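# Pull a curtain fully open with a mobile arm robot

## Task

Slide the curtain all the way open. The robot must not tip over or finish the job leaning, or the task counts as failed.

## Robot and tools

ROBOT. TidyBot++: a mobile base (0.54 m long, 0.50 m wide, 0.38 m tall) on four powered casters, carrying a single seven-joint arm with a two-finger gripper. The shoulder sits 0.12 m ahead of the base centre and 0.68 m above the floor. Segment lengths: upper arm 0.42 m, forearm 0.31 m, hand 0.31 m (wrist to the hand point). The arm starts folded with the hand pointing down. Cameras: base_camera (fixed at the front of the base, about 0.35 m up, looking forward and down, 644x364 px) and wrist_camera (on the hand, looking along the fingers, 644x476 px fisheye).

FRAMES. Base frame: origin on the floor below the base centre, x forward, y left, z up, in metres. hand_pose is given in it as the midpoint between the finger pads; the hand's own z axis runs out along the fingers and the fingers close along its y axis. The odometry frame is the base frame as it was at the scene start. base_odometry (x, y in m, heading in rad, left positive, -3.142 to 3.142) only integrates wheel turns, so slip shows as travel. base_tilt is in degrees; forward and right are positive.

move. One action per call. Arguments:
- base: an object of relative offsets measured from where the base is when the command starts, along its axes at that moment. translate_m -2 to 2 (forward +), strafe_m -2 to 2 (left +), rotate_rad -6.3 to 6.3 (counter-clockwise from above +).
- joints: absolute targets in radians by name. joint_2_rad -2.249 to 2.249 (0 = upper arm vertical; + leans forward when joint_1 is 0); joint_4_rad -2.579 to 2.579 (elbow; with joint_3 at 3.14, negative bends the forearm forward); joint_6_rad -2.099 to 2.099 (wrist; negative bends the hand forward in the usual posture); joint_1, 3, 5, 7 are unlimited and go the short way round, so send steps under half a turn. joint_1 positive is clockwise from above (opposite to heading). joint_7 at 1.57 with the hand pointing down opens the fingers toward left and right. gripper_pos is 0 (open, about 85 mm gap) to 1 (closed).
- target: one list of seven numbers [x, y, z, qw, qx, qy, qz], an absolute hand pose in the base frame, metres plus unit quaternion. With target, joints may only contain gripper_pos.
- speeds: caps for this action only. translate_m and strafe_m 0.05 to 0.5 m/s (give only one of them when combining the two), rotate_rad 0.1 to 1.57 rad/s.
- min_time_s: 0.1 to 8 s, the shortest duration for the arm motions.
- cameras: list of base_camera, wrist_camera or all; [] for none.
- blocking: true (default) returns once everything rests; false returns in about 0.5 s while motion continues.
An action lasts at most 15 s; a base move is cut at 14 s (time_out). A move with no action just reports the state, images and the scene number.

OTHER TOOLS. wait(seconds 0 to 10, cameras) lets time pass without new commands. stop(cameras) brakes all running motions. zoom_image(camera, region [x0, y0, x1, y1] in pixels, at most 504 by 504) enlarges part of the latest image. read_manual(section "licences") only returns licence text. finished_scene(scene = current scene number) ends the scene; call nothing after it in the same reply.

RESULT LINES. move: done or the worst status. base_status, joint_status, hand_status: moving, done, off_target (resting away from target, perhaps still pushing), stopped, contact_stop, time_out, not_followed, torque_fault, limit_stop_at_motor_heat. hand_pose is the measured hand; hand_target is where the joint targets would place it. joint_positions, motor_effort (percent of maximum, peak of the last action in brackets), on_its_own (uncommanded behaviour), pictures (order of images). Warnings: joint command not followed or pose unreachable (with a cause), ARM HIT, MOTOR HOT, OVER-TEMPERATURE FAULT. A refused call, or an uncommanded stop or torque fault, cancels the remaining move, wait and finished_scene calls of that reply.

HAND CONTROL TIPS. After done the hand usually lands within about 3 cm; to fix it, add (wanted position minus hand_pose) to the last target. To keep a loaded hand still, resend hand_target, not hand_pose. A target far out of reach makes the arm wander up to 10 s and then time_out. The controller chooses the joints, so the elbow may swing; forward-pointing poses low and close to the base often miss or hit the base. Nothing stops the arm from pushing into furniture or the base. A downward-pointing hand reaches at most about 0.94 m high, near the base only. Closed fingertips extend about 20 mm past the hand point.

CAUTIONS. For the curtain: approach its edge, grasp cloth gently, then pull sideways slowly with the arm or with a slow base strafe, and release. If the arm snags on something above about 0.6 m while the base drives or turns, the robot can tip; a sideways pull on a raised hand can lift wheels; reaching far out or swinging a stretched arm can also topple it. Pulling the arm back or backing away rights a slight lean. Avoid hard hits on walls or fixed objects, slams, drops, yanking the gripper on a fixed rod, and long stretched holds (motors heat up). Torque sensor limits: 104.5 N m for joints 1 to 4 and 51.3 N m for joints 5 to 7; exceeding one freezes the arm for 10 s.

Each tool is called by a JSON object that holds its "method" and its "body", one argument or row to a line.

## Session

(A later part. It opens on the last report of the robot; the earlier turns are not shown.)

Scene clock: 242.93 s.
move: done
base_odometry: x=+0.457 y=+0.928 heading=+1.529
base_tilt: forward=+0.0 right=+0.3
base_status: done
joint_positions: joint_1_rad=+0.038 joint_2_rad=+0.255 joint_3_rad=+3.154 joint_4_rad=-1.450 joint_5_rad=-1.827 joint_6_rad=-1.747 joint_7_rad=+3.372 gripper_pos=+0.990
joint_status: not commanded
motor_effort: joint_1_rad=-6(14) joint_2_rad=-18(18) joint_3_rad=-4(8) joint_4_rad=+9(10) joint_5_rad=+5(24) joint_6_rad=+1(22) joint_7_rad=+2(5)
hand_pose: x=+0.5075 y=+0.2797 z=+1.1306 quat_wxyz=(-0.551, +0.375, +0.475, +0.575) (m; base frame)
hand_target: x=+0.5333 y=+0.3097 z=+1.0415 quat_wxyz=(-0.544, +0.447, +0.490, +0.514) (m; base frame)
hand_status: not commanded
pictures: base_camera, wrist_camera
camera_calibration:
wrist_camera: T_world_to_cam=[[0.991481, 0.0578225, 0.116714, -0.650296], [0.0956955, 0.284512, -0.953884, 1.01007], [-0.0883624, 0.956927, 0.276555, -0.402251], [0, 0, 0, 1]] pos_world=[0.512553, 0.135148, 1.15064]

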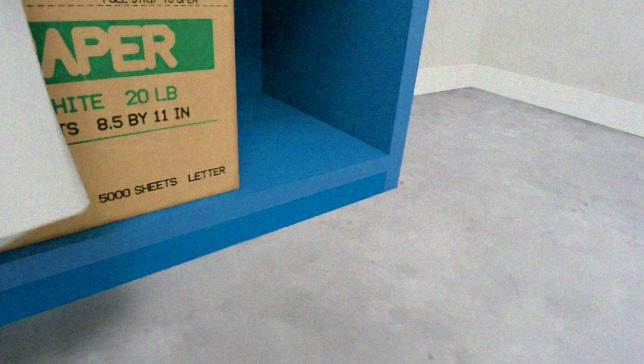

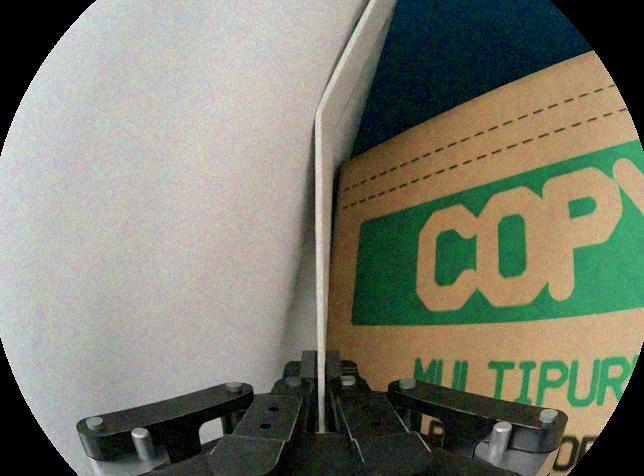

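{"method": "move", "body": {
  "joints": {"gripper_pos": 0},
  "cameras": ["all"]
}}

{"method": "move", "body": {
  "base": {"strafe_m": -0.3},
  "speeds": {"strafe_m": 0.2},
  "cameras": ["all"]
}}

Scene clock: 253.90 s.
move: done
base_odometry: x=+0.457 y=+0.928 heading=+1.529
base_tilt: forward=+0.0 right=+0.3
base_status: not commanded
joint_positions: joint_1_rad=+0.014 joint_2_rad=+0.263 joint_3_rad=+3.137 joint_4_rad=-1.470 joint_5_rad=-1.704 joint_6_rad=-1.770 joint_7_rad=+3.375 gripper_pos=+0.002
joint_status: all done
motor_effort: joint_1_rad=+0(6) joint_2_rad=-9(23) joint_3_rad=+1(4) joint_4_rad=+14(16) joint_5_rad=-9(13) joint_6_rad=+19(21) joint_7_rad=-1(2)
hand_pose: x=+0.4869 y=+0.2995 z=+1.0882 quat_wxyz=(-0.557, +0.393, +0.515, +0.520) (m; base frame)
hand_target: x=+0.5333 y=+0.3097 z=+1.0415 quat_wxyz=(-0.544, +0.447, +0.490, +0.514) (m; base frame)
hand_status: not commanded
pictures: base_camera, wrist_camera
camera_calibration:
wrist_camera: T_world_to_cam=[[0.98554, 0.148652, 0.0813183, -0.611879], [0.0537062, 0.181123, -0.981993, 1.048], [-0.160704, 0.972161, 0.170521, -0.265154], [0, 0, 0, 1]] pos_world=[0.504136, 0.158911, 1.1241]

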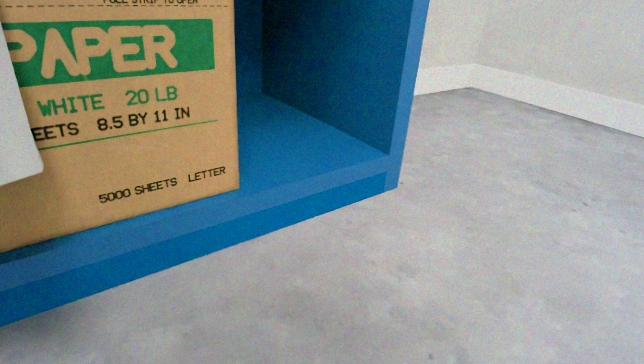

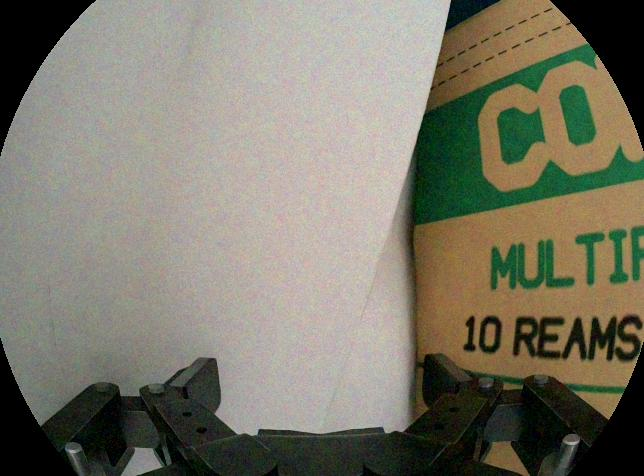

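Scene clock: 256.10 s.
move: done
base_odometry: x=+0.757 y=+0.916 heading=+1.529
base_tilt: forward=+0.1 right=+0.3
base_status: done
joint_positions: joint_1_rad=+0.003 joint_2_rad=+0.302 joint_3_rad=+3.141 joint_4_rad=-1.471 joint_5_rad=-1.704 joint_6_rad=-1.712 joint_7_rad=+3.375 gripper_pos=+0.000
joint_status: not commanded
motor_effort: joint_1_rad=+1(3) joint_2_rad=-23(27) joint_3_rad=-1(3) joint_4_rad=+14(15) joint_5_rad=-10(11) joint_6_rad=-1(19) joint_7_rad=-1(1)
hand_pose: x=+0.5185 y=+0.3054 z=+1.0698 quat_wxyz=(-0.554, +0.421, +0.494, +0.521) (m; base frame)
hand_target: x=+0.5333 y=+0.3097 z=+1.0415 quat_wxyz=(-0.544, +0.447, +0.490, +0.514) (m; base frame)
hand_status: not commanded
pictures: base_camera, wrist_camera
camera_calibration:
wrist_camera: T_world_to_cam=[[0.994502, 0.0995498, 0.0325017, -0.579806], [0.015358, 0.168362, -0.985606, 1.05482], [-0.103589, 0.980686, 0.165907, -0.290012], [0, 0, 0, 1]] pos_world=[0.530376, 0.164539, 1.1066]

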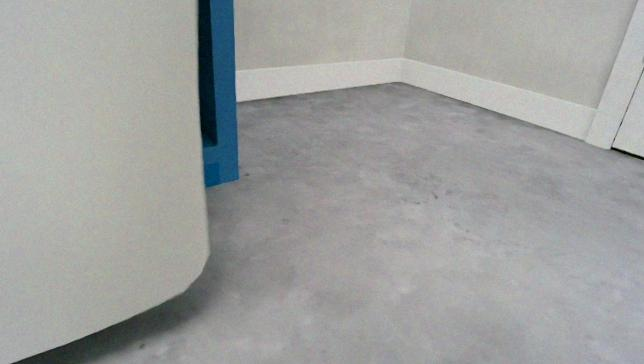

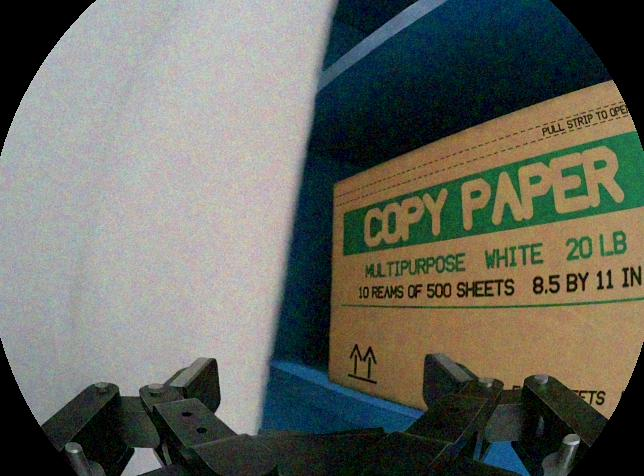

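{"method": "move", "body": {
  "base": {"translate_m": -0.9, "strafe_m": 0.0},
  "cameras": []
}}

{"method": "move", "body": {
  "base": {"rotate_rad": 0.5},
  "joints": {"joint_1_rad": 0.0, "joint_2_rad": -0.33, "joint_3_rad": 3.14, "joint_4_rad": -2.4, "joint_5_rad": 0, "joint_6_rad": 0.9, "joint_7_rad": 1.57},
  "cameras": ["all"]
}}

Scene clock: 270.47 s.
move: done
base_odometry: x=+0.720 y=+0.017 heading=+1.529
base_tilt: forward=+0.0 right=+0.3
base_status: done
joint_positions: joint_1_rad=+0.003 joint_2_rad=+0.304 joint_3_rad=+3.141 joint_4_rad=-1.471 joint_5_rad=-1.704 joint_6_rad=-1.712 joint_7_rad=+3.375 gripper_pos=+0.000
joint_status: not commanded
motor_effort: joint_1_rad=-1(2) joint_2_rad=-27(29) joint_3_rad=-3(4) joint_4_rad=+15(15) joint_5_rad=-10(10) joint_6_rad=-4(5) joint_7_rad=-1(1)
hand_pose: x=+0.5189 y=+0.3054 z=+1.0693 quat_wxyz=(-0.554, +0.421, +0.494, +0.521) (m; base frame)
hand_target: x=+0.5333 y=+0.3097 z=+1.0415 quat_wxyz=(-0.544, +0.447, +0.490, +0.514) (m; base frame)
hand_status: not commanded
pictures: none
No camera images: "cameras" was empty.

Scene clock: 273.73 s.
move: done
base_odometry: x=+0.720 y=+0.017 heading=+2.029
base_tilt: forward=+0.1 right=+0.3
base_status: done
joint_positions: joint_1_rad=-0.002 joint_2_rad=-0.294 joint_3_rad=+3.139 joint_4_rad=-2.365 joint_5_rad=-0.058 joint_6_rad=+0.788 joint_7_rad=+1.613 gripper_pos=+0.000
joint_status: all done
motor_effort: joint_1_rad=+0(4) joint_2_rad=-10(28) joint_3_rad=+0(5) joint_4_rad=+18(19) joint_5_rad=+0(10) joint_6_rad=+10(11) joint_7_rad=-1(3)
hand_pose: x=+0.5714 y=-0.0092 z=+1.0215 quat_wxyz=(+0.011, +0.599, -0.014, +0.801) (m; base frame)
hand_target: x=+0.5453 y=+0.0022 z=+1.0508 quat_wxyz=(-0.001, +0.552, +0.000, +0.834) (m; base frame)
hand_status: not commanded
pictures: base_camera, wrist_camera
camera_calibration:
wrist_camera: T_world_to_cam=[[-0.0362269, -0.999007, -0.0259444, 0.0389841], [0.290709, 0.0143039, -0.956705, 0.871074], [0.956125, -0.0422007, 0.289902, -0.709643], [0, 0, 0, 1]] pos_world=[0.42669, -0.00346177, 1.0401]

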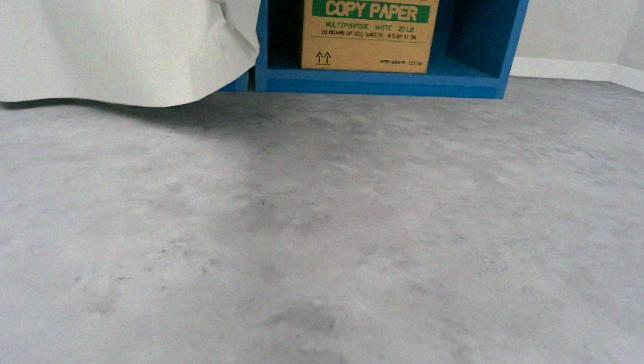

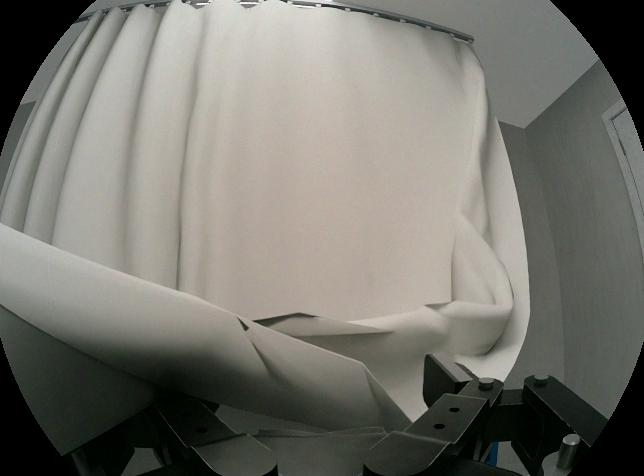

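{"method": "wait", "body": {
  "seconds": 4,
  "cameras": ["wrist_camera"]
}}

{"method": "zoom_image", "body": {
  "camera": "wrist_camera",
  "region": [300, 0, 560, 200]
}}

Scene clock: 288.87 s.
base_odometry: x=+0.720 y=+0.017 heading=+2.029
base_tilt: forward=+0.1 right=+0.3
base_status: done
joint_positions: joint_1_rad=-0.002 joint_2_rad=-0.294 joint_3_rad=+3.139 joint_4_rad=-2.365 joint_5_rad=-0.057 joint_6_rad=+0.790 joint_7_rad=+1.612 gripper_pos=+0.000
joint_status: all done
motor_effort: joint_1_rad=+1(4) joint_2_rad=-9(28) joint_3_rad=+0(5) joint_4_rad=+18(19) joint_5_rad=+0(10) joint_6_rad=+10(11) joint_7_rad=-1(3)
hand_pose: x=+0.5712 y=-0.0089 z=+1.0223 quat_wxyz=(+0.011, +0.598, -0.014, +0.801) (m; base frame)
hand_target: x=+0.5453 y=+0.0022 z=+1.0508 quat_wxyz=(-0.001, +0.552, +0.000, +0.834) (m; base frame)
hand_status: not commanded
wait: 4.00 s; at rest from the start
pictures: wrist_camera
camera_calibration:
wrist_camera: T_world_to_cam=[[-0.0351803, -0.999038, -0.0261779, 0.0388818], [0.293288, 0.01472, -0.955911, 0.869717], [0.955377, -0.0413069, 0.292488, -0.711855], [0, 0, 0, 1]] pos_world=[0.42638, -0.00336231, 1.0406]

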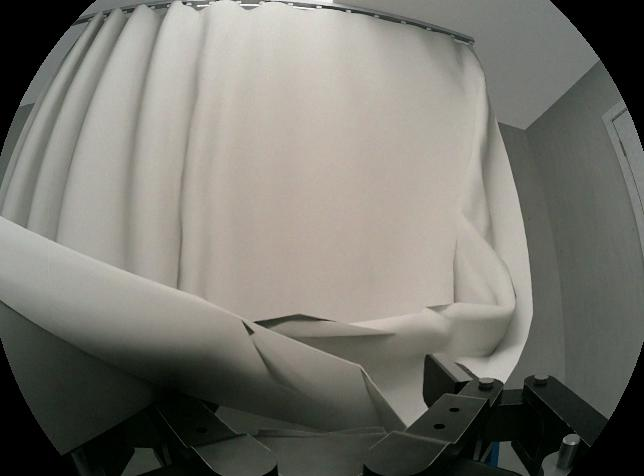

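Scaled by 1.938.

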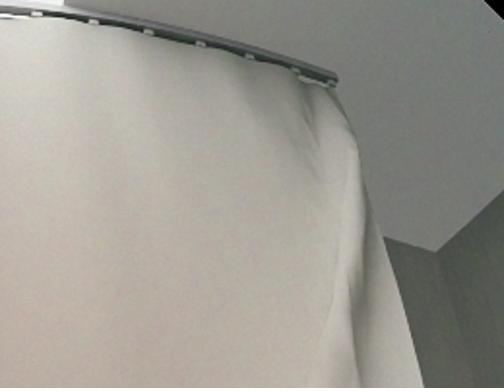

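{"method": "move", "body": {
  "base": {"translate_m": -0.5},
  "speeds": {"translate_m": 0.2},
  "cameras": ["all"]
}}

Scene clock: 313.33 s.
move: done
base_odometry: x=+0.941 y=-0.432 heading=+2.029
base_tilt: forward=+0.0 right=+0.3
base_status: done
joint_positions: joint_1_rad=-0.002 joint_2_rad=-0.307 joint_3_rad=+3.139 joint_4_rad=-2.366 joint_5_rad=-0.056 joint_6_rad=+0.806 joint_7_rad=+1.610 gripper_pos=+0.000
joint_status: not commanded
motor_effort: joint_1_rad=+1(1) joint_2_rad=-8(14) joint_3_rad=+0(1) joint_4_rad=+18(19) joint_5_rad=+0(1) joint_6_rad=+9(11) joint_7_rad=-1(1)
hand_pose: x=+0.5651 y=-0.0089 z=+1.0327 quat_wxyz=(+0.010, +0.586, -0.014, +0.810) (m; base frame)
hand_target: x=+0.5453 y=+0.0022 z=+1.0508 quat_wxyz=(-0.001, +0.552, +0.000, +0.834) (m; base frame)
hand_status: not commanded
pictures: base_camera, wrist_camera
camera_calibration:
wrist_camera: T_world_to_cam=[[-0.0340454, -0.999037, -0.0276802, 0.0399067], [0.320483, 0.0153205, -0.94713, 0.856967], [0.946642, -0.0411165, 0.319653, -0.732142], [0, 0, 0, 1]] pos_world=[0.419791, -0.00336396, 1.0468]

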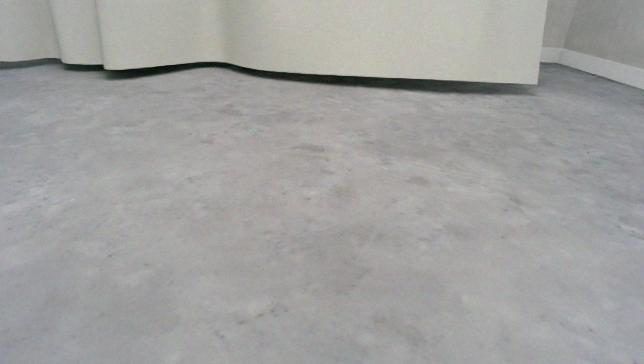

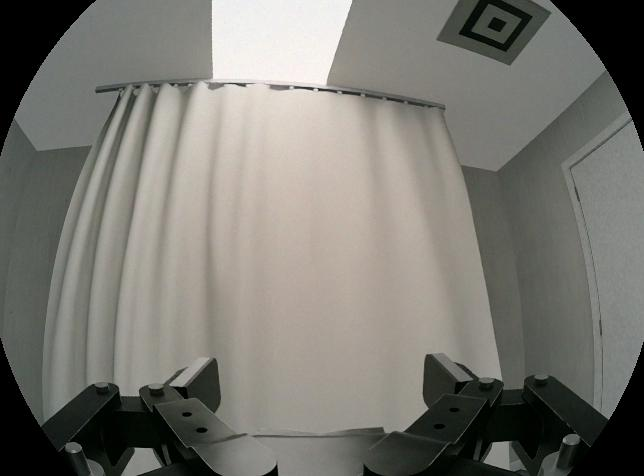

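{"method": "move", "body": {
  "base": {"rotate_rad": 0.12},
  "cameras": []
}}

{"method": "move", "body": {
  "base": {"strafe_m": 1.0},
  "joints": {"joint_6_rad": 0.6},
  "cameras": ["all"]
}}

Scene clock: 333.90 s.
move: done
base_odometry: x=+0.941 y=-0.432 heading=+2.149
base_tilt: forward=+0.0 right=+0.3
base_status: done
joint_positions: joint_1_rad=-0.002 joint_2_rad=-0.307 joint_3_rad=+3.138 joint_4_rad=-2.366 joint_5_rad=-0.049 joint_6_rad=+0.806 joint_7_rad=+1.610 gripper_pos=+0.000
joint_status: not commanded
motor_effort: joint_1_rad=+0(1) joint_2_rad=-7(9) joint_3_rad=+1(2) joint_4_rad=+17(18) joint_5_rad=+0(1) joint_6_rad=+9(9) joint_7_rad=-1(1)
hand_pose: x=+0.5651 y=-0.0069 z=+1.0328 quat_wxyz=(+0.010, +0.586, -0.011, +0.810) (m; base frame)
hand_target: x=+0.5453 y=+0.0022 z=+1.0508 quat_wxyz=(-0.001, +0.552, +0.000, +0.834) (m; base frame)
hand_status: not commanded
pictures: none
No camera images: "cameras" was empty.

Scene clock: 336.97 s.
move: done
base_odometry: x=+0.103 y=-0.979 heading=+2.150
base_tilt: forward=+0.0 right=+0.3
base_status: done
joint_positions: joint_1_rad=-0.002 joint_2_rad=-0.308 joint_3_rad=+3.139 joint_4_rad=-2.373 joint_5_rad=-0.048 joint_6_rad=+0.621 joint_7_rad=+1.610 gripper_pos=+0.000
joint_status: all done
motor_effort: joint_1_rad=+1(2) joint_2_rad=-7(10) joint_3_rad=+0(2) joint_4_rad=+17(19) joint_5_rad=+0(1) joint_6_rad=+9(11) joint_7_rad=-1(1)
hand_pose: x=+0.5768 y=-0.0050 z=+0.9730 quat_wxyz=(+0.008, +0.661, -0.009, +0.750) (m; base frame)
hand_target: x=+0.5683 y=+0.0022 z=+0.9607 quat_wxyz=(-0.001, +0.671, +0.000, +0.742) (m; base frame)
hand_status: not commanded
pictures: base_camera, wrist_camera
camera_calibration:
wrist_camera: T_world_to_cam=[[-0.0264815, -0.999466, -0.0191533, 0.0299433], [0.134701, 0.0154175, -0.990766, 0.94618], [0.990532, -0.0288169, 0.134221, -0.568908], [0, 0, 0, 1]] pos_world=[0.436863, -0.0010546, 1.01438]

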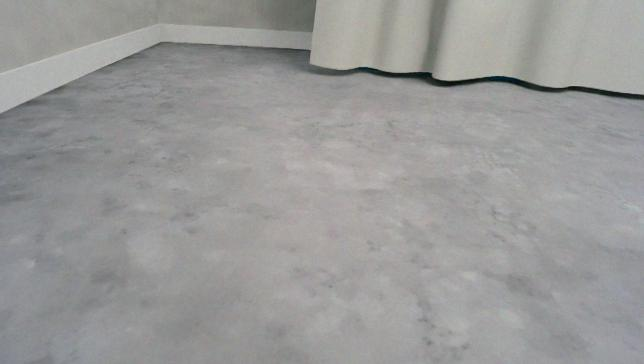

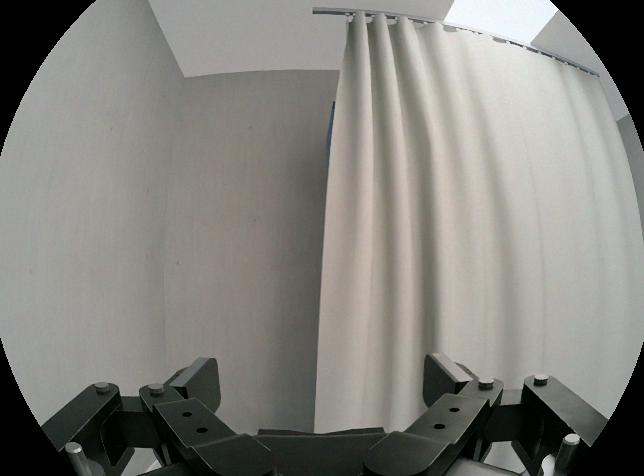

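{"method": "move", "body": {
  "base": {"strafe_m": 0.42, "rotate_rad": -0.05},
  "joints": {"joint_1_rad": 0.0, "joint_2_rad": 0.6, "joint_3_rad": 3.14, "joint_4_rad": -0.55, "joint_5_rad": 1.64, "joint_6_rad": -1.64, "joint_7_rad": 0.47},
  "min_time_s": 3,
  "cameras": ["all"]
}}

{"method": "move", "body": {
  "base": {"translate_m": 0.95},
  "cameras": ["all"]
}}

Scene clock: 361.20 s.
move: time_out
base_odometry: x=-0.017 y=-1.057 heading=+2.104
base_tilt: forward=+0.1 right=+0.3
base_status: strafe_m time_out (by the wheels' count: +0.144 of +0.420); the other done
joint_positions: joint_1_rad=-0.007 joint_2_rad=+0.555 joint_3_rad=+3.133 joint_4_rad=-0.576 joint_5_rad=+1.567 joint_6_rad=-1.560 joint_7_rad=+0.511 gripper_pos=+0.000
joint_status: all done
motor_effort: joint_1_rad=+0(13) joint_2_rad=-31(33) joint_3_rad=+2(14) joint_4_rad=+13(23) joint_5_rad=+8(9) joint_6_rad=+4(13) joint_7_rad=-1(2)
hand_pose: x=+0.6334 y=-0.3049 z=+1.1719 quat_wxyz=(+0.510, +0.524, -0.476, +0.488) (m; base frame)
hand_target: x=+0.6156 y=-0.3086 z=+1.1677 quat_wxyz=(+0.542, +0.480, -0.502, +0.473) (m; base frame)
hand_status: not commanded
pictures: base_camera, wrist_camera
camera_calibration:
wrist_camera: T_world_to_cam=[[-0.998256, -0.0205795, 0.0553242, 0.56216], [-0.0551986, -0.00662376, -0.998453, 1.26288], [0.0209141, -0.999766, 0.00547625, -0.191248], [0, 0, 0, 1]] pos_world=[0.634889, -0.171269, 1.23088]

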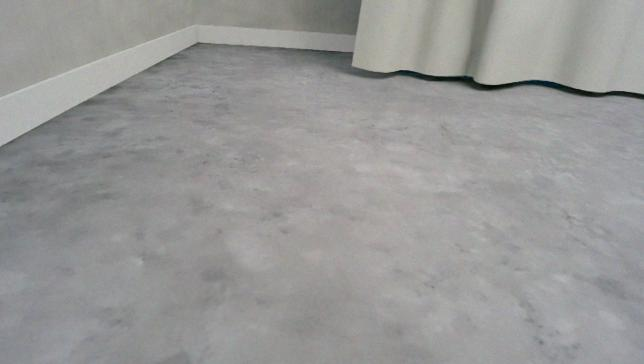

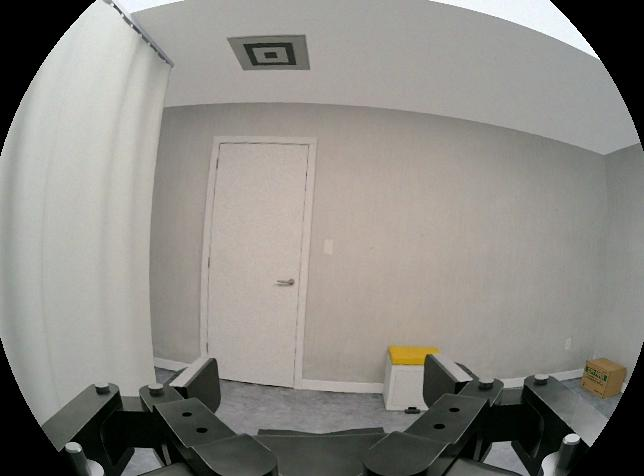

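not run: a stop that you did not command came earlier in this reply.

{"method": "move", "body": {
  "base": {"strafe_m": -0.06},
  "cameras": []
}}

{"method": "move", "body": {
  "base": {"translate_m": 0.95},
  "cameras": ["all"]
}}

Scene clock: 380.33 s.
move: done
base_odometry: x=+0.034 y=-1.027 heading=+2.104
base_tilt: forward=+0.1 right=+0.3
base_status: done
joint_positions: joint_1_rad=+0.003 joint_2_rad=+0.556 joint_3_rad=+3.134 joint_4_rad=-0.575 joint_5_rad=+1.568 joint_6_rad=-1.562 joint_7_rad=+0.510 gripper_pos=+0.000
joint_status: not commanded
motor_effort: joint_1_rad=+0(4) joint_2_rad=-31(32) joint_3_rad=+2(3) joint_4_rad=+13(14) joint_5_rad=+8(8) joint_6_rad=+4(5) joint_7_rad=-1(1)
hand_pose: x=+0.6299 y=-0.3104 z=+1.1716 quat_wxyz=(+0.514, +0.521, -0.479, +0.485) (m; base frame)
hand_target: x=+0.6156 y=-0.3086 z=+1.1677 quat_wxyz=(+0.542, +0.480, -0.502, +0.473) (m; base frame)
hand_status: not commanded
pictures: none
No camera images: "cameras" was empty.

Scene clock: 383.27 s.
move: done
base_odometry: x=-0.448 y=-0.208 heading=+2.104
base_tilt: forward=+0.1 right=+0.3
base_status: done
joint_positions: joint_1_rad=+0.003 joint_2_rad=+0.570 joint_3_rad=+3.134 joint_4_rad=-0.573 joint_5_rad=+1.572 joint_6_rad=-1.565 joint_7_rad=+0.510 gripper_pos=+0.000
joint_status: not commanded
motor_effort: joint_1_rad=+1(1) joint_2_rad=-31(35) joint_3_rad=+2(3) joint_4_rad=+13(15) joint_5_rad=+8(9) joint_6_rad=+4(5) joint_7_rad=-1(1)
hand_pose: x=+0.6349 y=-0.3104 z=+1.1659 quat_wxyz=(+0.518, +0.523, -0.477, +0.481) (m; base frame)
hand_target: x=+0.6156 y=-0.3086 z=+1.1677 quat_wxyz=(+0.542, +0.480, -0.502, +0.473) (m; base frame)
hand_status: not commanded
pictures: base_camera, wrist_camera
camera_calibration:
wrist_camera: T_world_to_cam=[[-0.997754, -0.00356361, 0.0668947, 0.555429], [-0.0668641, -0.00811402, -0.997729, 1.2631], [0.0040983, -0.999961, 0.00785752, -0.18893], [0, 0, 0, 1]] pos_world=[0.639411, -0.176694, 1.22456]

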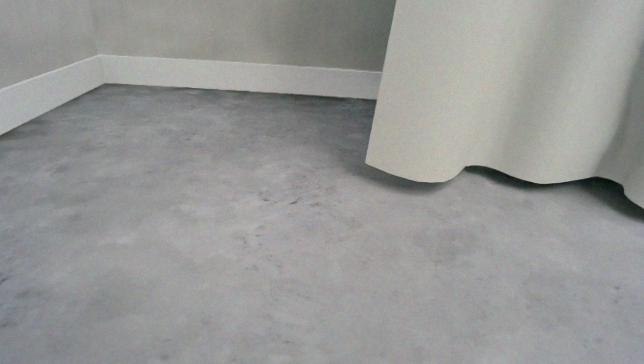

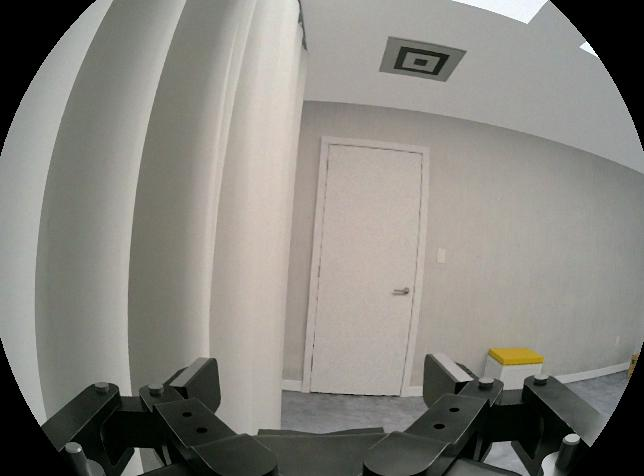

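{"method": "move", "body": {
  "base": {"strafe_m": 0.29, "translate_m": 0.02},
  "speeds": {"strafe_m": 0.2},
  "cameras": []
}}

{"method": "move", "body": {
  "base": {"translate_m": 0.22},
  "speeds": {"translate_m": 0.2},
  "cameras": ["all"]
}}

Scene clock: 397.30 s.
move: done
base_odometry: x=-0.709 y=-0.339 heading=+2.104
base_tilt: forward=+0.1 right=+0.3
base_status: done
joint_positions: joint_1_rad=-0.001 joint_2_rad=+0.570 joint_3_rad=+3.134 joint_4_rad=-0.573 joint_5_rad=+1.572 joint_6_rad=-1.565 joint_7_rad=+0.510 gripper_pos=+0.000
joint_status: not commanded
motor_effort: joint_1_rad=+1(3) joint_2_rad=-31(32) joint_3_rad=+3(3) joint_4_rad=+13(14) joint_5_rad=+8(9) joint_6_rad=+4(5) joint_7_rad=-1(1)
hand_pose: x=+0.6363 y=-0.3082 z=+1.1660 quat_wxyz=(+0.517, +0.523, -0.476, +0.482) (m; base frame)
hand_target: x=+0.6156 y=-0.3086 z=+1.1677 quat_wxyz=(+0.542, +0.480, -0.502, +0.473) (m; base frame)
hand_status: not commanded
pictures: none
No camera images: "cameras" was empty.

Scene clock: 399.03 s.
move: done
base_odometry: x=-0.821 y=-0.149 heading=+2.104
base_tilt: forward=+0.1 right=+0.3
base_status: done
joint_positions: joint_1_rad=-0.001 joint_2_rad=+0.574 joint_3_rad=+3.134 joint_4_rad=-0.572 joint_5_rad=+1.574 joint_6_rad=-1.566 joint_7_rad=+0.510 gripper_pos=+0.000
joint_status: not commanded
motor_effort: joint_1_rad=+0(1) joint_2_rad=-32(35) joint_3_rad=+2(3) joint_4_rad=+14(15) joint_5_rad=+8(9) joint_6_rad=+4(5) joint_7_rad=-1(1)
hand_pose: x=+0.6376 y=-0.3082 z=+1.1644 quat_wxyz=(+0.518, +0.524, -0.475, +0.481) (m; base frame)
hand_target: x=+0.6156 y=-0.3086 z=+1.1677 quat_wxyz=(+0.542, +0.480, -0.502, +0.473) (m; base frame)
hand_status: not commanded
pictures: base_camera, wrist_camera
camera_calibration:
wrist_camera: T_world_to_cam=[[-0.997538, -0.0059112, 0.0698827, 0.553853], [-0.0698262, -0.00928795, -0.997516, 1.26302], [0.00654558, -0.999939, 0.00885233, -0.189403], [0, 0, 0, 1]] pos_world=[0.641921, -0.174387, 1.22285]

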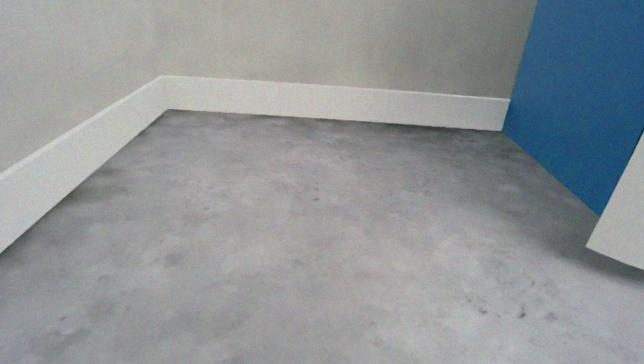

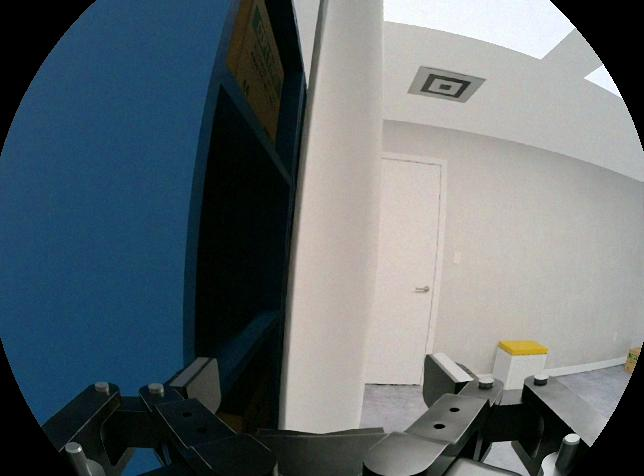

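{"method": "move", "body": {
  "base": {"strafe_m": -0.15, "translate_m": 0.02},
  "speeds": {"strafe_m": 0.15},
  "cameras": ["all"]
}}

Scene clock: 412.30 s.
move: done
base_odometry: x=-0.702 y=-0.055 heading=+2.104
base_tilt: forward=+0.1 right=+0.4
base_status: done
joint_positions: joint_1_rad=+0.002 joint_2_rad=+0.574 joint_3_rad=+3.134 joint_4_rad=-0.572 joint_5_rad=+1.574 joint_6_rad=-1.566 joint_7_rad=+0.510 gripper_pos=+0.000
joint_status: not commanded
motor_effort: joint_1_rad=+0(3) joint_2_rad=-32(33) joint_3_rad=+3(3) joint_4_rad=+13(14) joint_5_rad=+8(9) joint_6_rad=+4(5) joint_7_rad=-1(1)
hand_pose: x=+0.6365 y=-0.3100 z=+1.1645 quat_wxyz=(+0.519, +0.523, -0.476, +0.480) (m; base frame)
hand_target: x=+0.6156 y=-0.3086 z=+1.1677 quat_wxyz=(+0.542, +0.480, -0.502, +0.473) (m; base frame)
hand_status: not commanded
pictures: base_camera, wrist_camera
camera_calibration:
wrist_camera: T_world_to_cam=[[-0.997558, -0.00240535, 0.069807, 0.553965], [-0.0697821, -0.00924279, -0.997519, 1.26294], [0.00304459, -0.999954, 0.00905237, -0.189207], [0, 0, 0, 1]] pos_world=[0.641319, -0.176193, 1.22285]

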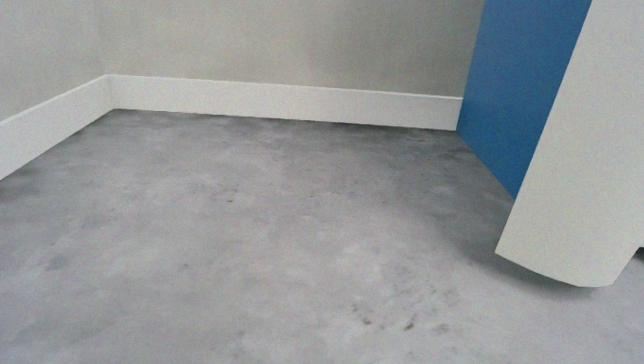

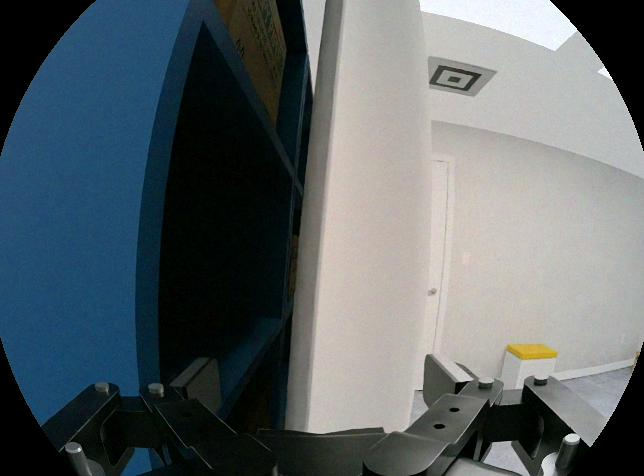

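{"method": "move", "body": {
  "joints": {"gripper_pos": 1},
  "cameras": ["wrist_camera"]
}}

{"method": "move", "body": {
  "base": {"strafe_m": -0.6},
  "speeds": {"strafe_m": 0.2},
  "cameras": ["all"]
}}

Scene clock: 423.90 s.
move: done
base_odometry: x=-0.702 y=-0.055 heading=+2.104
base_tilt: forward=+0.1 right=+0.3
base_status: not commanded
joint_positions: joint_1_rad=+0.002 joint_2_rad=+0.574 joint_3_rad=+3.134 joint_4_rad=-0.572 joint_5_rad=+1.574 joint_6_rad=-1.566 joint_7_rad=+0.510 gripper_pos=+0.999
joint_status: all done
motor_effort: joint_1_rad=+1(1) joint_2_rad=-32(32) joint_3_rad=+2(3) joint_4_rad=+13(15) joint_5_rad=+9(9) joint_6_rad=+5(5) joint_7_rad=-1(1)
hand_pose: x=+0.6365 y=-0.3100 z=+1.1645 quat_wxyz=(+0.519, +0.523, -0.476, +0.480) (m; base frame)
hand_target: x=+0.6156 y=-0.3086 z=+1.1677 quat_wxyz=(+0.542, +0.480, -0.502, +0.473) (m; base frame)
hand_status: not commanded
pictures: wrist_camera
camera_calibration:
wrist_camera: T_world_to_cam=[[-0.997558, -0.00240535, 0.069807, 0.553965], [-0.0697821, -0.00924279, -0.997519, 1.26294], [0.00304459, -0.999954, 0.00905237, -0.189207], [0, 0, 0, 1]] pos_world=[0.641319, -0.176193, 1.22285]

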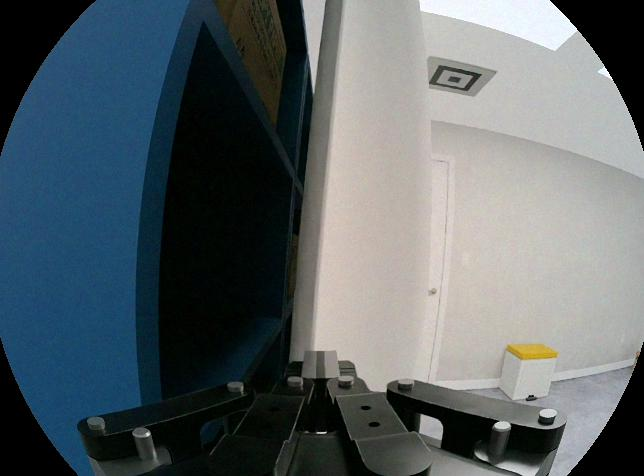

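Scene clock: 427.60 s.
move: done
base_odometry: x=-0.185 y=+0.250 heading=+2.104
base_tilt: forward=+0.1 right=+0.3
base_status: done
joint_positions: joint_1_rad=+0.000 joint_2_rad=+0.574 joint_3_rad=+3.134 joint_4_rad=-0.572 joint_5_rad=+1.574 joint_6_rad=-1.566 joint_7_rad=+0.510 gripper_pos=+0.999
joint_status: not commanded
motor_effort: joint_1_rad=+0(4) joint_2_rad=-31(33) joint_3_rad=+2(3) joint_4_rad=+13(14) joint_5_rad=+8(9) joint_6_rad=+4(5) joint_7_rad=-1(1)
hand_pose: x=+0.6371 y=-0.3090 z=+1.1645 quat_wxyz=(+0.519, +0.523, -0.476, +0.481) (m; base frame)
hand_target: x=+0.6156 y=-0.3086 z=+1.1677 quat_wxyz=(+0.542, +0.480, -0.502, +0.473) (m; base frame)
hand_status: not commanded
pictures: base_camera, wrist_camera
camera_calibration:
wrist_camera: T_world_to_cam=[[-0.997553, -0.00420085, 0.0697951, 0.553964], [-0.0697534, -0.00936837, -0.99752, 1.26293], [0.0048443, -0.999947, 0.00905242, -0.189358], [0, 0, 0, 1]] pos_world=[0.64162, -0.175189, 1.22285]

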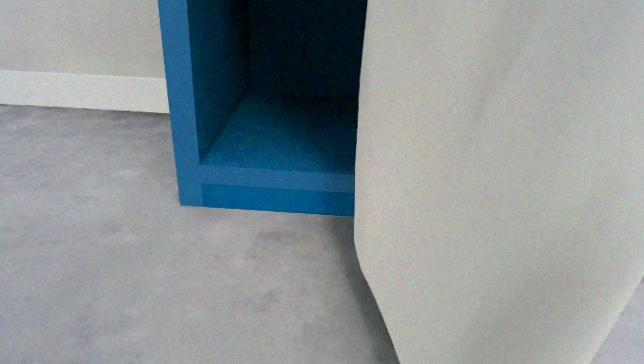

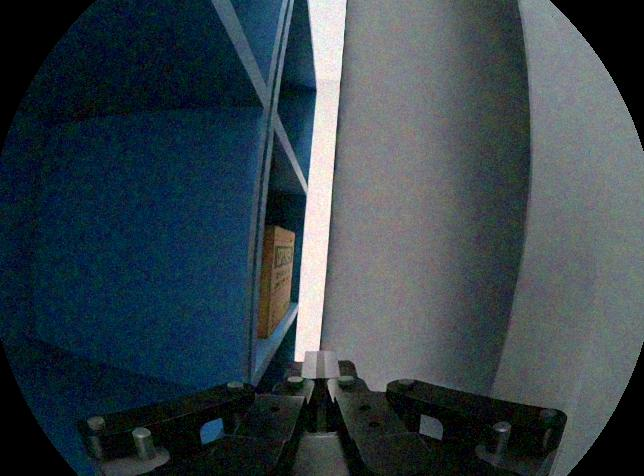

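{"method": "move", "body": {
  "base": {"strafe_m": 0.75},
  "speeds": {"strafe_m": 0.2},
  "joints": {"gripper_pos": 0},
  "cameras": ["all"]
}}

Scene clock: 442.10 s.
move: done
base_odometry: x=-0.831 y=-0.132 heading=+2.104
base_tilt: forward=+0.1 right=+0.3
base_status: done
joint_positions: joint_1_rad=-0.002 joint_2_rad=+0.574 joint_3_rad=+3.134 joint_4_rad=-0.571 joint_5_rad=+1.574 joint_6_rad=-1.566 joint_7_rad=+0.510 gripper_pos=+0.000
joint_status: all done
motor_effort: joint_1_rad=+1(3) joint_2_rad=-32(34) joint_3_rad=+2(3) joint_4_rad=+13(14) joint_5_rad=+9(9) joint_6_rad=+4(5) joint_7_rad=-1(1)
hand_pose: x=+0.6377 y=-0.3078 z=+1.1646 quat_wxyz=(+0.518, +0.524, -0.475, +0.481) (m; base frame)
hand_target: x=+0.6156 y=-0.3086 z=+1.1677 quat_wxyz=(+0.542, +0.480, -0.502, +0.473) (m; base frame)
hand_status: not commanded
pictures: base_camera, wrist_camera
camera_calibration:
wrist_camera: T_world_to_cam=[[-0.997549, -0.00638076, 0.0696829, 0.554118], [-0.0696192, -0.0097207, -0.997526, 1.26293], [0.00704234, -0.999932, 0.00925265, -0.18981], [0, 0, 0, 1]] pos_world=[0.642021, -0.173985, 1.22295]

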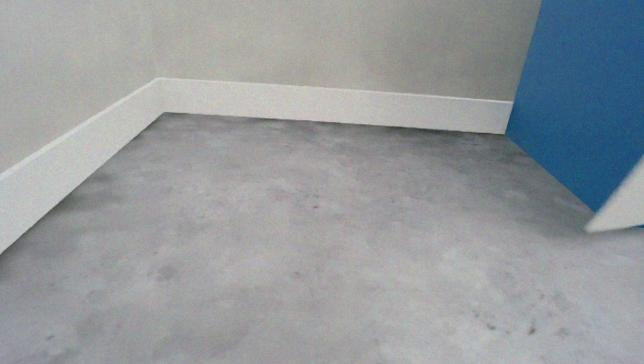

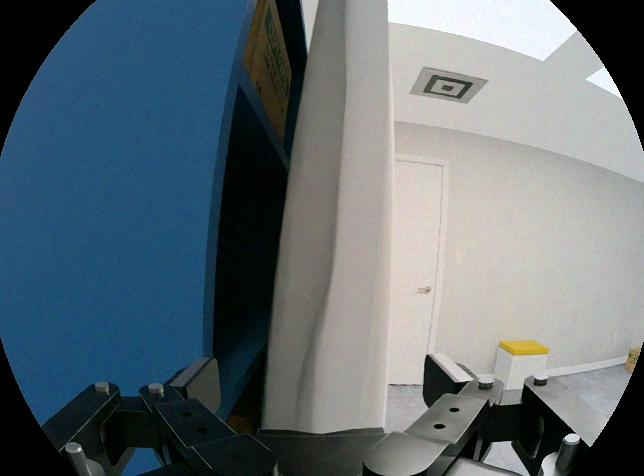

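{"method": "move", "body": {
  "base": {"strafe_m": -0.16},
  "speeds": {"strafe_m": 0.15},
  "cameras": ["wrist_camera"]
}}

{"method": "move", "body": {
  "base": {"strafe_m": -0.06},
  "speeds": {"strafe_m": 0.15},
  "cameras": ["all"]
}}

Scene clock: 450.23 s.
move: done
base_odometry: x=-0.693 y=-0.050 heading=+2.105
base_tilt: forward=+0.1 right=+0.3
base_status: done
joint_positions: joint_1_rad=+0.001 joint_2_rad=+0.574 joint_3_rad=+3.134 joint_4_rad=-0.571 joint_5_rad=+1.574 joint_6_rad=-1.566 joint_7_rad=+0.510 gripper_pos=+0.000
joint_status: not commanded
motor_effort: joint_1_rad=+0(4) joint_2_rad=-31(33) joint_3_rad=+2(4) joint_4_rad=+14(14) joint_5_rad=+8(9) joint_6_rad=+4(5) joint_7_rad=-1(1)
hand_pose: x=+0.6366 y=-0.3097 z=+1.1646 quat_wxyz=(+0.519, +0.523, -0.476, +0.481) (m; base frame)
hand_target: x=+0.6156 y=-0.3086 z=+1.1677 quat_wxyz=(+0.542, +0.480, -0.502, +0.473) (m; base frame)
hand_status: not commanded
pictures: wrist_camera
camera_calibration:
wrist_camera: T_world_to_cam=[[-0.997564, -0.00268303, 0.0697064, 0.554037], [-0.0696778, -0.00956276, -0.997524, 1.26293], [0.00334297, -0.999951, 0.00935252, -0.189464], [0, 0, 0, 1]] pos_world=[0.641318, -0.175892, 1.22295]

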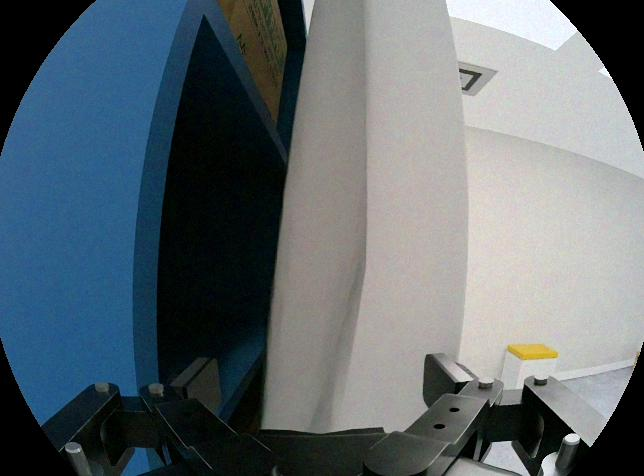

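Scene clock: 451.23 s.
move: done
base_odometry: x=-0.641 y=-0.019 heading=+2.105
base_tilt: forward=+0.1 right=+0.3
base_status: done
joint_positions: joint_1_rad=+0.002 joint_2_rad=+0.574 joint_3_rad=+3.134 joint_4_rad=-0.571 joint_5_rad=+1.574 joint_6_rad=-1.566 joint_7_rad=+0.510 gripper_pos=+0.000
joint_status: not commanded
motor_effort: joint_1_rad=+0(4) joint_2_rad=-31(33) joint_3_rad=+2(3) joint_4_rad=+13(14) joint_5_rad=+8(8) joint_6_rad=+4(5) joint_7_rad=-1(1)
hand_pose: x=+0.6363 y=-0.3102 z=+1.1646 quat_wxyz=(+0.519, +0.522, -0.476, +0.480) (m; base frame)
hand_target: x=+0.6156 y=-0.3086 z=+1.1677 quat_wxyz=(+0.542, +0.480, -0.502, +0.473) (m; base frame)
hand_status: not commanded
pictures: base_camera, wrist_camera
camera_calibration:
wrist_camera: T_world_to_cam=[[-0.997566, -0.0016855, 0.0697128, 0.554004], [-0.0696938, -0.00949308, -0.997523, 1.26293], [0.00234312, -0.999954, 0.0093525, -0.189325], [0, 0, 0, 1]] pos_world=[0.641118, -0.176393, 1.22295]

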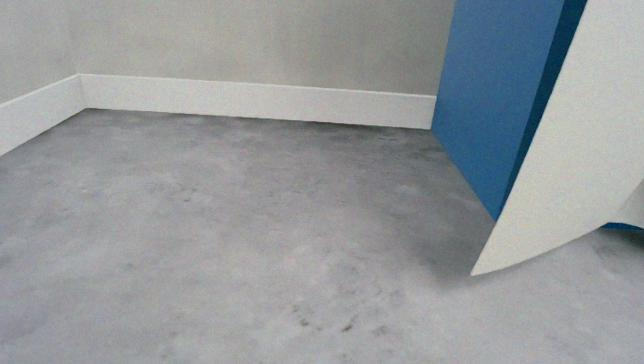

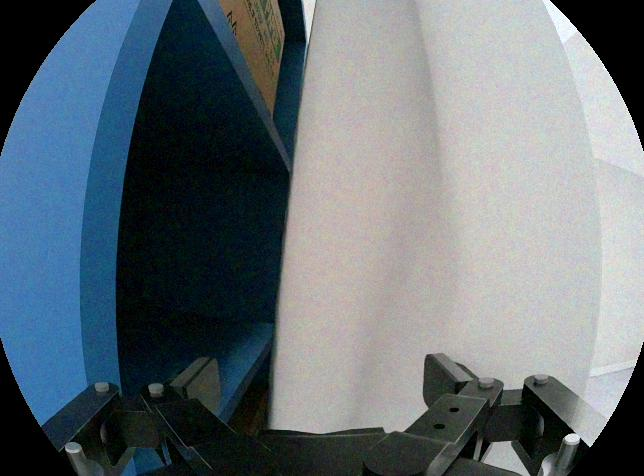

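{"method": "move", "body": {
  "joints": {"gripper_pos": 1},
  "cameras": ["all"]
}}

Scene clock: 464.30 s.
move: done
base_odometry: x=-0.641 y=-0.019 heading=+2.105
base_tilt: forward=+0.1 right=+0.3
base_status: not commanded
joint_positions: joint_1_rad=+0.002 joint_2_rad=+0.574 joint_3_rad=+3.134 joint_4_rad=-0.571 joint_5_rad=+1.574 joint_6_rad=-1.566 joint_7_rad=+0.510 gripper_pos=+0.999
joint_status: all done
motor_effort: joint_1_rad=+0(1) joint_2_rad=-32(32) joint_3_rad=+3(3) joint_4_rad=+13(14) joint_5_rad=+8(9) joint_6_rad=+4(4) joint_7_rad=-1(1)
hand_pose: x=+0.6363 y=-0.3102 z=+1.1646 quat_wxyz=(+0.519, +0.522, -0.476, +0.480) (m; base frame)
hand_target: x=+0.6156 y=-0.3086 z=+1.1677 quat_wxyz=(+0.542, +0.480, -0.502, +0.473) (m; base frame)
hand_status: not commanded
pictures: base_camera, wrist_camera
camera_calibration:
wrist_camera: T_world_to_cam=[[-0.997566, -0.0016855, 0.0697128, 0.554004], [-0.0696938, -0.00949308, -0.997523, 1.26293], [0.00234312, -0.999954, 0.0093525, -0.189325], [0, 0, 0, 1]] pos_world=[0.641118, -0.176393, 1.22295]

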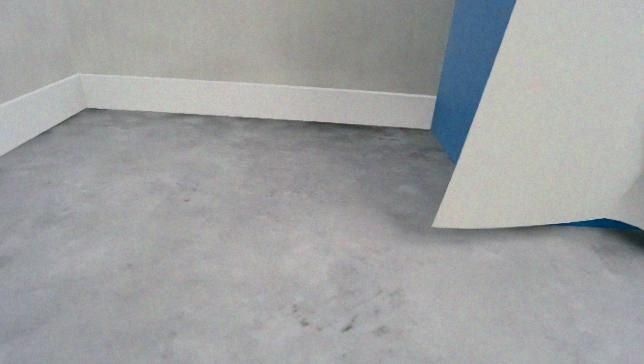

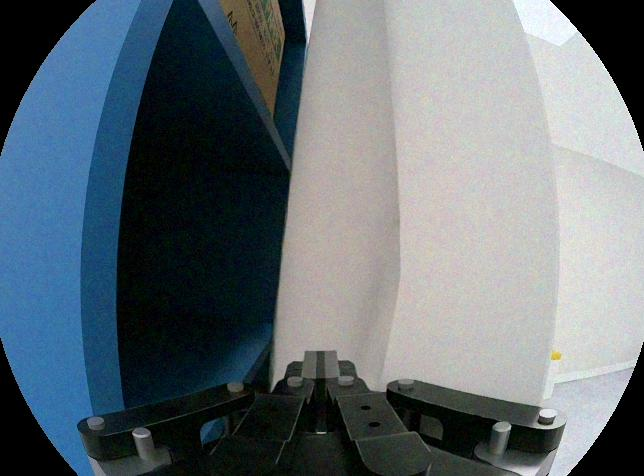

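{"method": "move", "body": {
  "base": {"strafe_m": 0.16, "translate_m": 0.03},
  "speeds": {"strafe_m": 0.15},
  "joints": {"gripper_pos": 0},
  "cameras": []
}}

{"method": "wait", "body": {
  "seconds": 3,
  "cameras": ["all"]
}}

Scene clock: 481.70 s.
move: done
base_odometry: x=-0.795 y=-0.075 heading=+2.105
base_tilt: forward=+0.1 right=+0.3
base_status: done
joint_positions: joint_1_rad=+0.000 joint_2_rad=+0.574 joint_3_rad=+3.134 joint_4_rad=-0.571 joint_5_rad=+1.574 joint_6_rad=-1.566 joint_7_rad=+0.510 gripper_pos=+0.000
joint_status: all done
motor_effort: joint_1_rad=+1(3) joint_2_rad=-31(34) joint_3_rad=+2(3) joint_4_rad=+13(14) joint_5_rad=+8(9) joint_6_rad=+4(5) joint_7_rad=-1(1)
hand_pose: x=+0.6369 y=-0.3090 z=+1.1648 quat_wxyz=(+0.519, +0.523, -0.476, +0.481) (m; base frame)
hand_target: x=+0.6156 y=-0.3086 z=+1.1677 quat_wxyz=(+0.542, +0.480, -0.502, +0.473) (m; base frame)
hand_status: not commanded
pictures: none
No camera images: "cameras" was empty.

Scene clock: 484.70 s.
base_odometry: x=-0.795 y=-0.075 heading=+2.105
base_tilt: forward=+0.0 right=+0.3
base_status: done
joint_positions: joint_1_rad=+0.000 joint_2_rad=+0.574 joint_3_rad=+3.134 joint_4_rad=-0.571 joint_5_rad=+1.574 joint_6_rad=-1.566 joint_7_rad=+0.510 gripper_pos=+0.000
joint_status: all done
motor_effort: joint_1_rad=+1(3) joint_2_rad=-31(34) joint_3_rad=+2(3) joint_4_rad=+13(14) joint_5_rad=+8(9) joint_6_rad=+4(5) joint_7_rad=-1(1)
hand_pose: x=+0.6369 y=-0.3090 z=+1.1648 quat_wxyz=(+0.519, +0.523, -0.476, +0.481) (m; base frame)
hand_target: x=+0.6156 y=-0.3086 z=+1.1677 quat_wxyz=(+0.542, +0.480, -0.502, +0.473) (m; base frame)
hand_status: not commanded
wait: 3.00 s; at rest by 0.27 s
pictures: base_camera, wrist_camera
camera_calibration:
wrist_camera: T_world_to_cam=[[-0.997568, -0.0037518, 0.0695951, 0.554183], [-0.0695545, -0.0100381, -0.997528, 1.26289], [0.00444112, -0.999943, 0.00975269, -0.189955], [0, 0, 0, 1]] pos_world=[0.641519, -0.175188, 1.22305]

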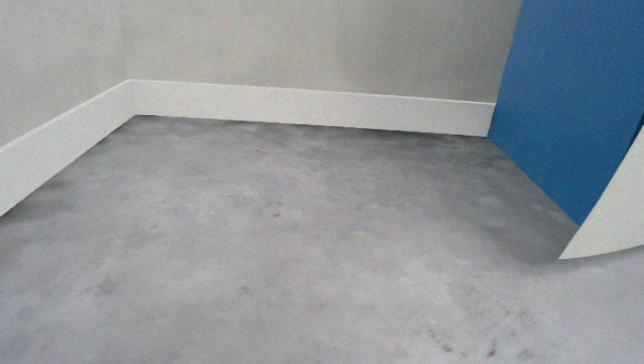

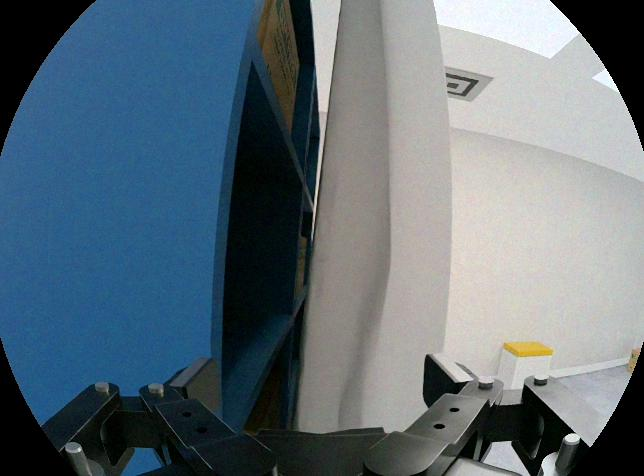

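{"method": "move", "body": {
  "base": {"strafe_m": -0.22},
  "speeds": {"strafe_m": 0.12},
  "cameras": ["all"]
}}

Scene clock: 502.70 s.
move: done
base_odometry: x=-0.605 y=+0.037 heading=+2.105
base_tilt: forward=+0.0 right=+0.4
base_status: done
joint_positions: joint_1_rad=+0.002 joint_2_rad=+0.574 joint_3_rad=+3.134 joint_4_rad=-0.571 joint_5_rad=+1.575 joint_6_rad=-1.566 joint_7_rad=+0.510 gripper_pos=+0.000
joint_status: not commanded
motor_effort: joint_1_rad=+0(4) joint_2_rad=-32(33) joint_3_rad=+2(4) joint_4_rad=+13(14) joint_5_rad=+8(9) joint_6_rad=+4(5) joint_7_rad=-1(1)
hand_pose: x=+0.6364 y=-0.3098 z=+1.1648 quat_wxyz=(+0.519, +0.522, -0.476, +0.481) (m; base frame)
hand_target: x=+0.6156 y=-0.3086 z=+1.1677 quat_wxyz=(+0.542, +0.480, -0.502, +0.473) (m; base frame)
hand_status: not commanded
pictures: base_camera, wrist_camera
camera_calibration:
wrist_camera: T_world_to_cam=[[-0.997579, -0.00204844, 0.0695059, 0.554295], [-0.0694821, -0.0100194, -0.997533, 1.26283], [0.0027398, -0.999948, 0.00985282, -0.189789], [0, 0, 0, 1]] pos_world=[0.641217, -0.175991, 1.22305]

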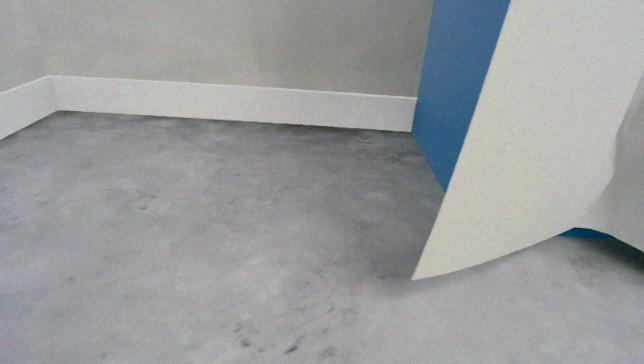

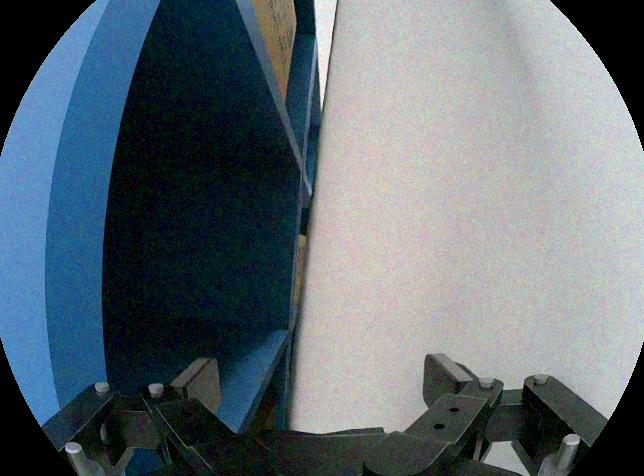

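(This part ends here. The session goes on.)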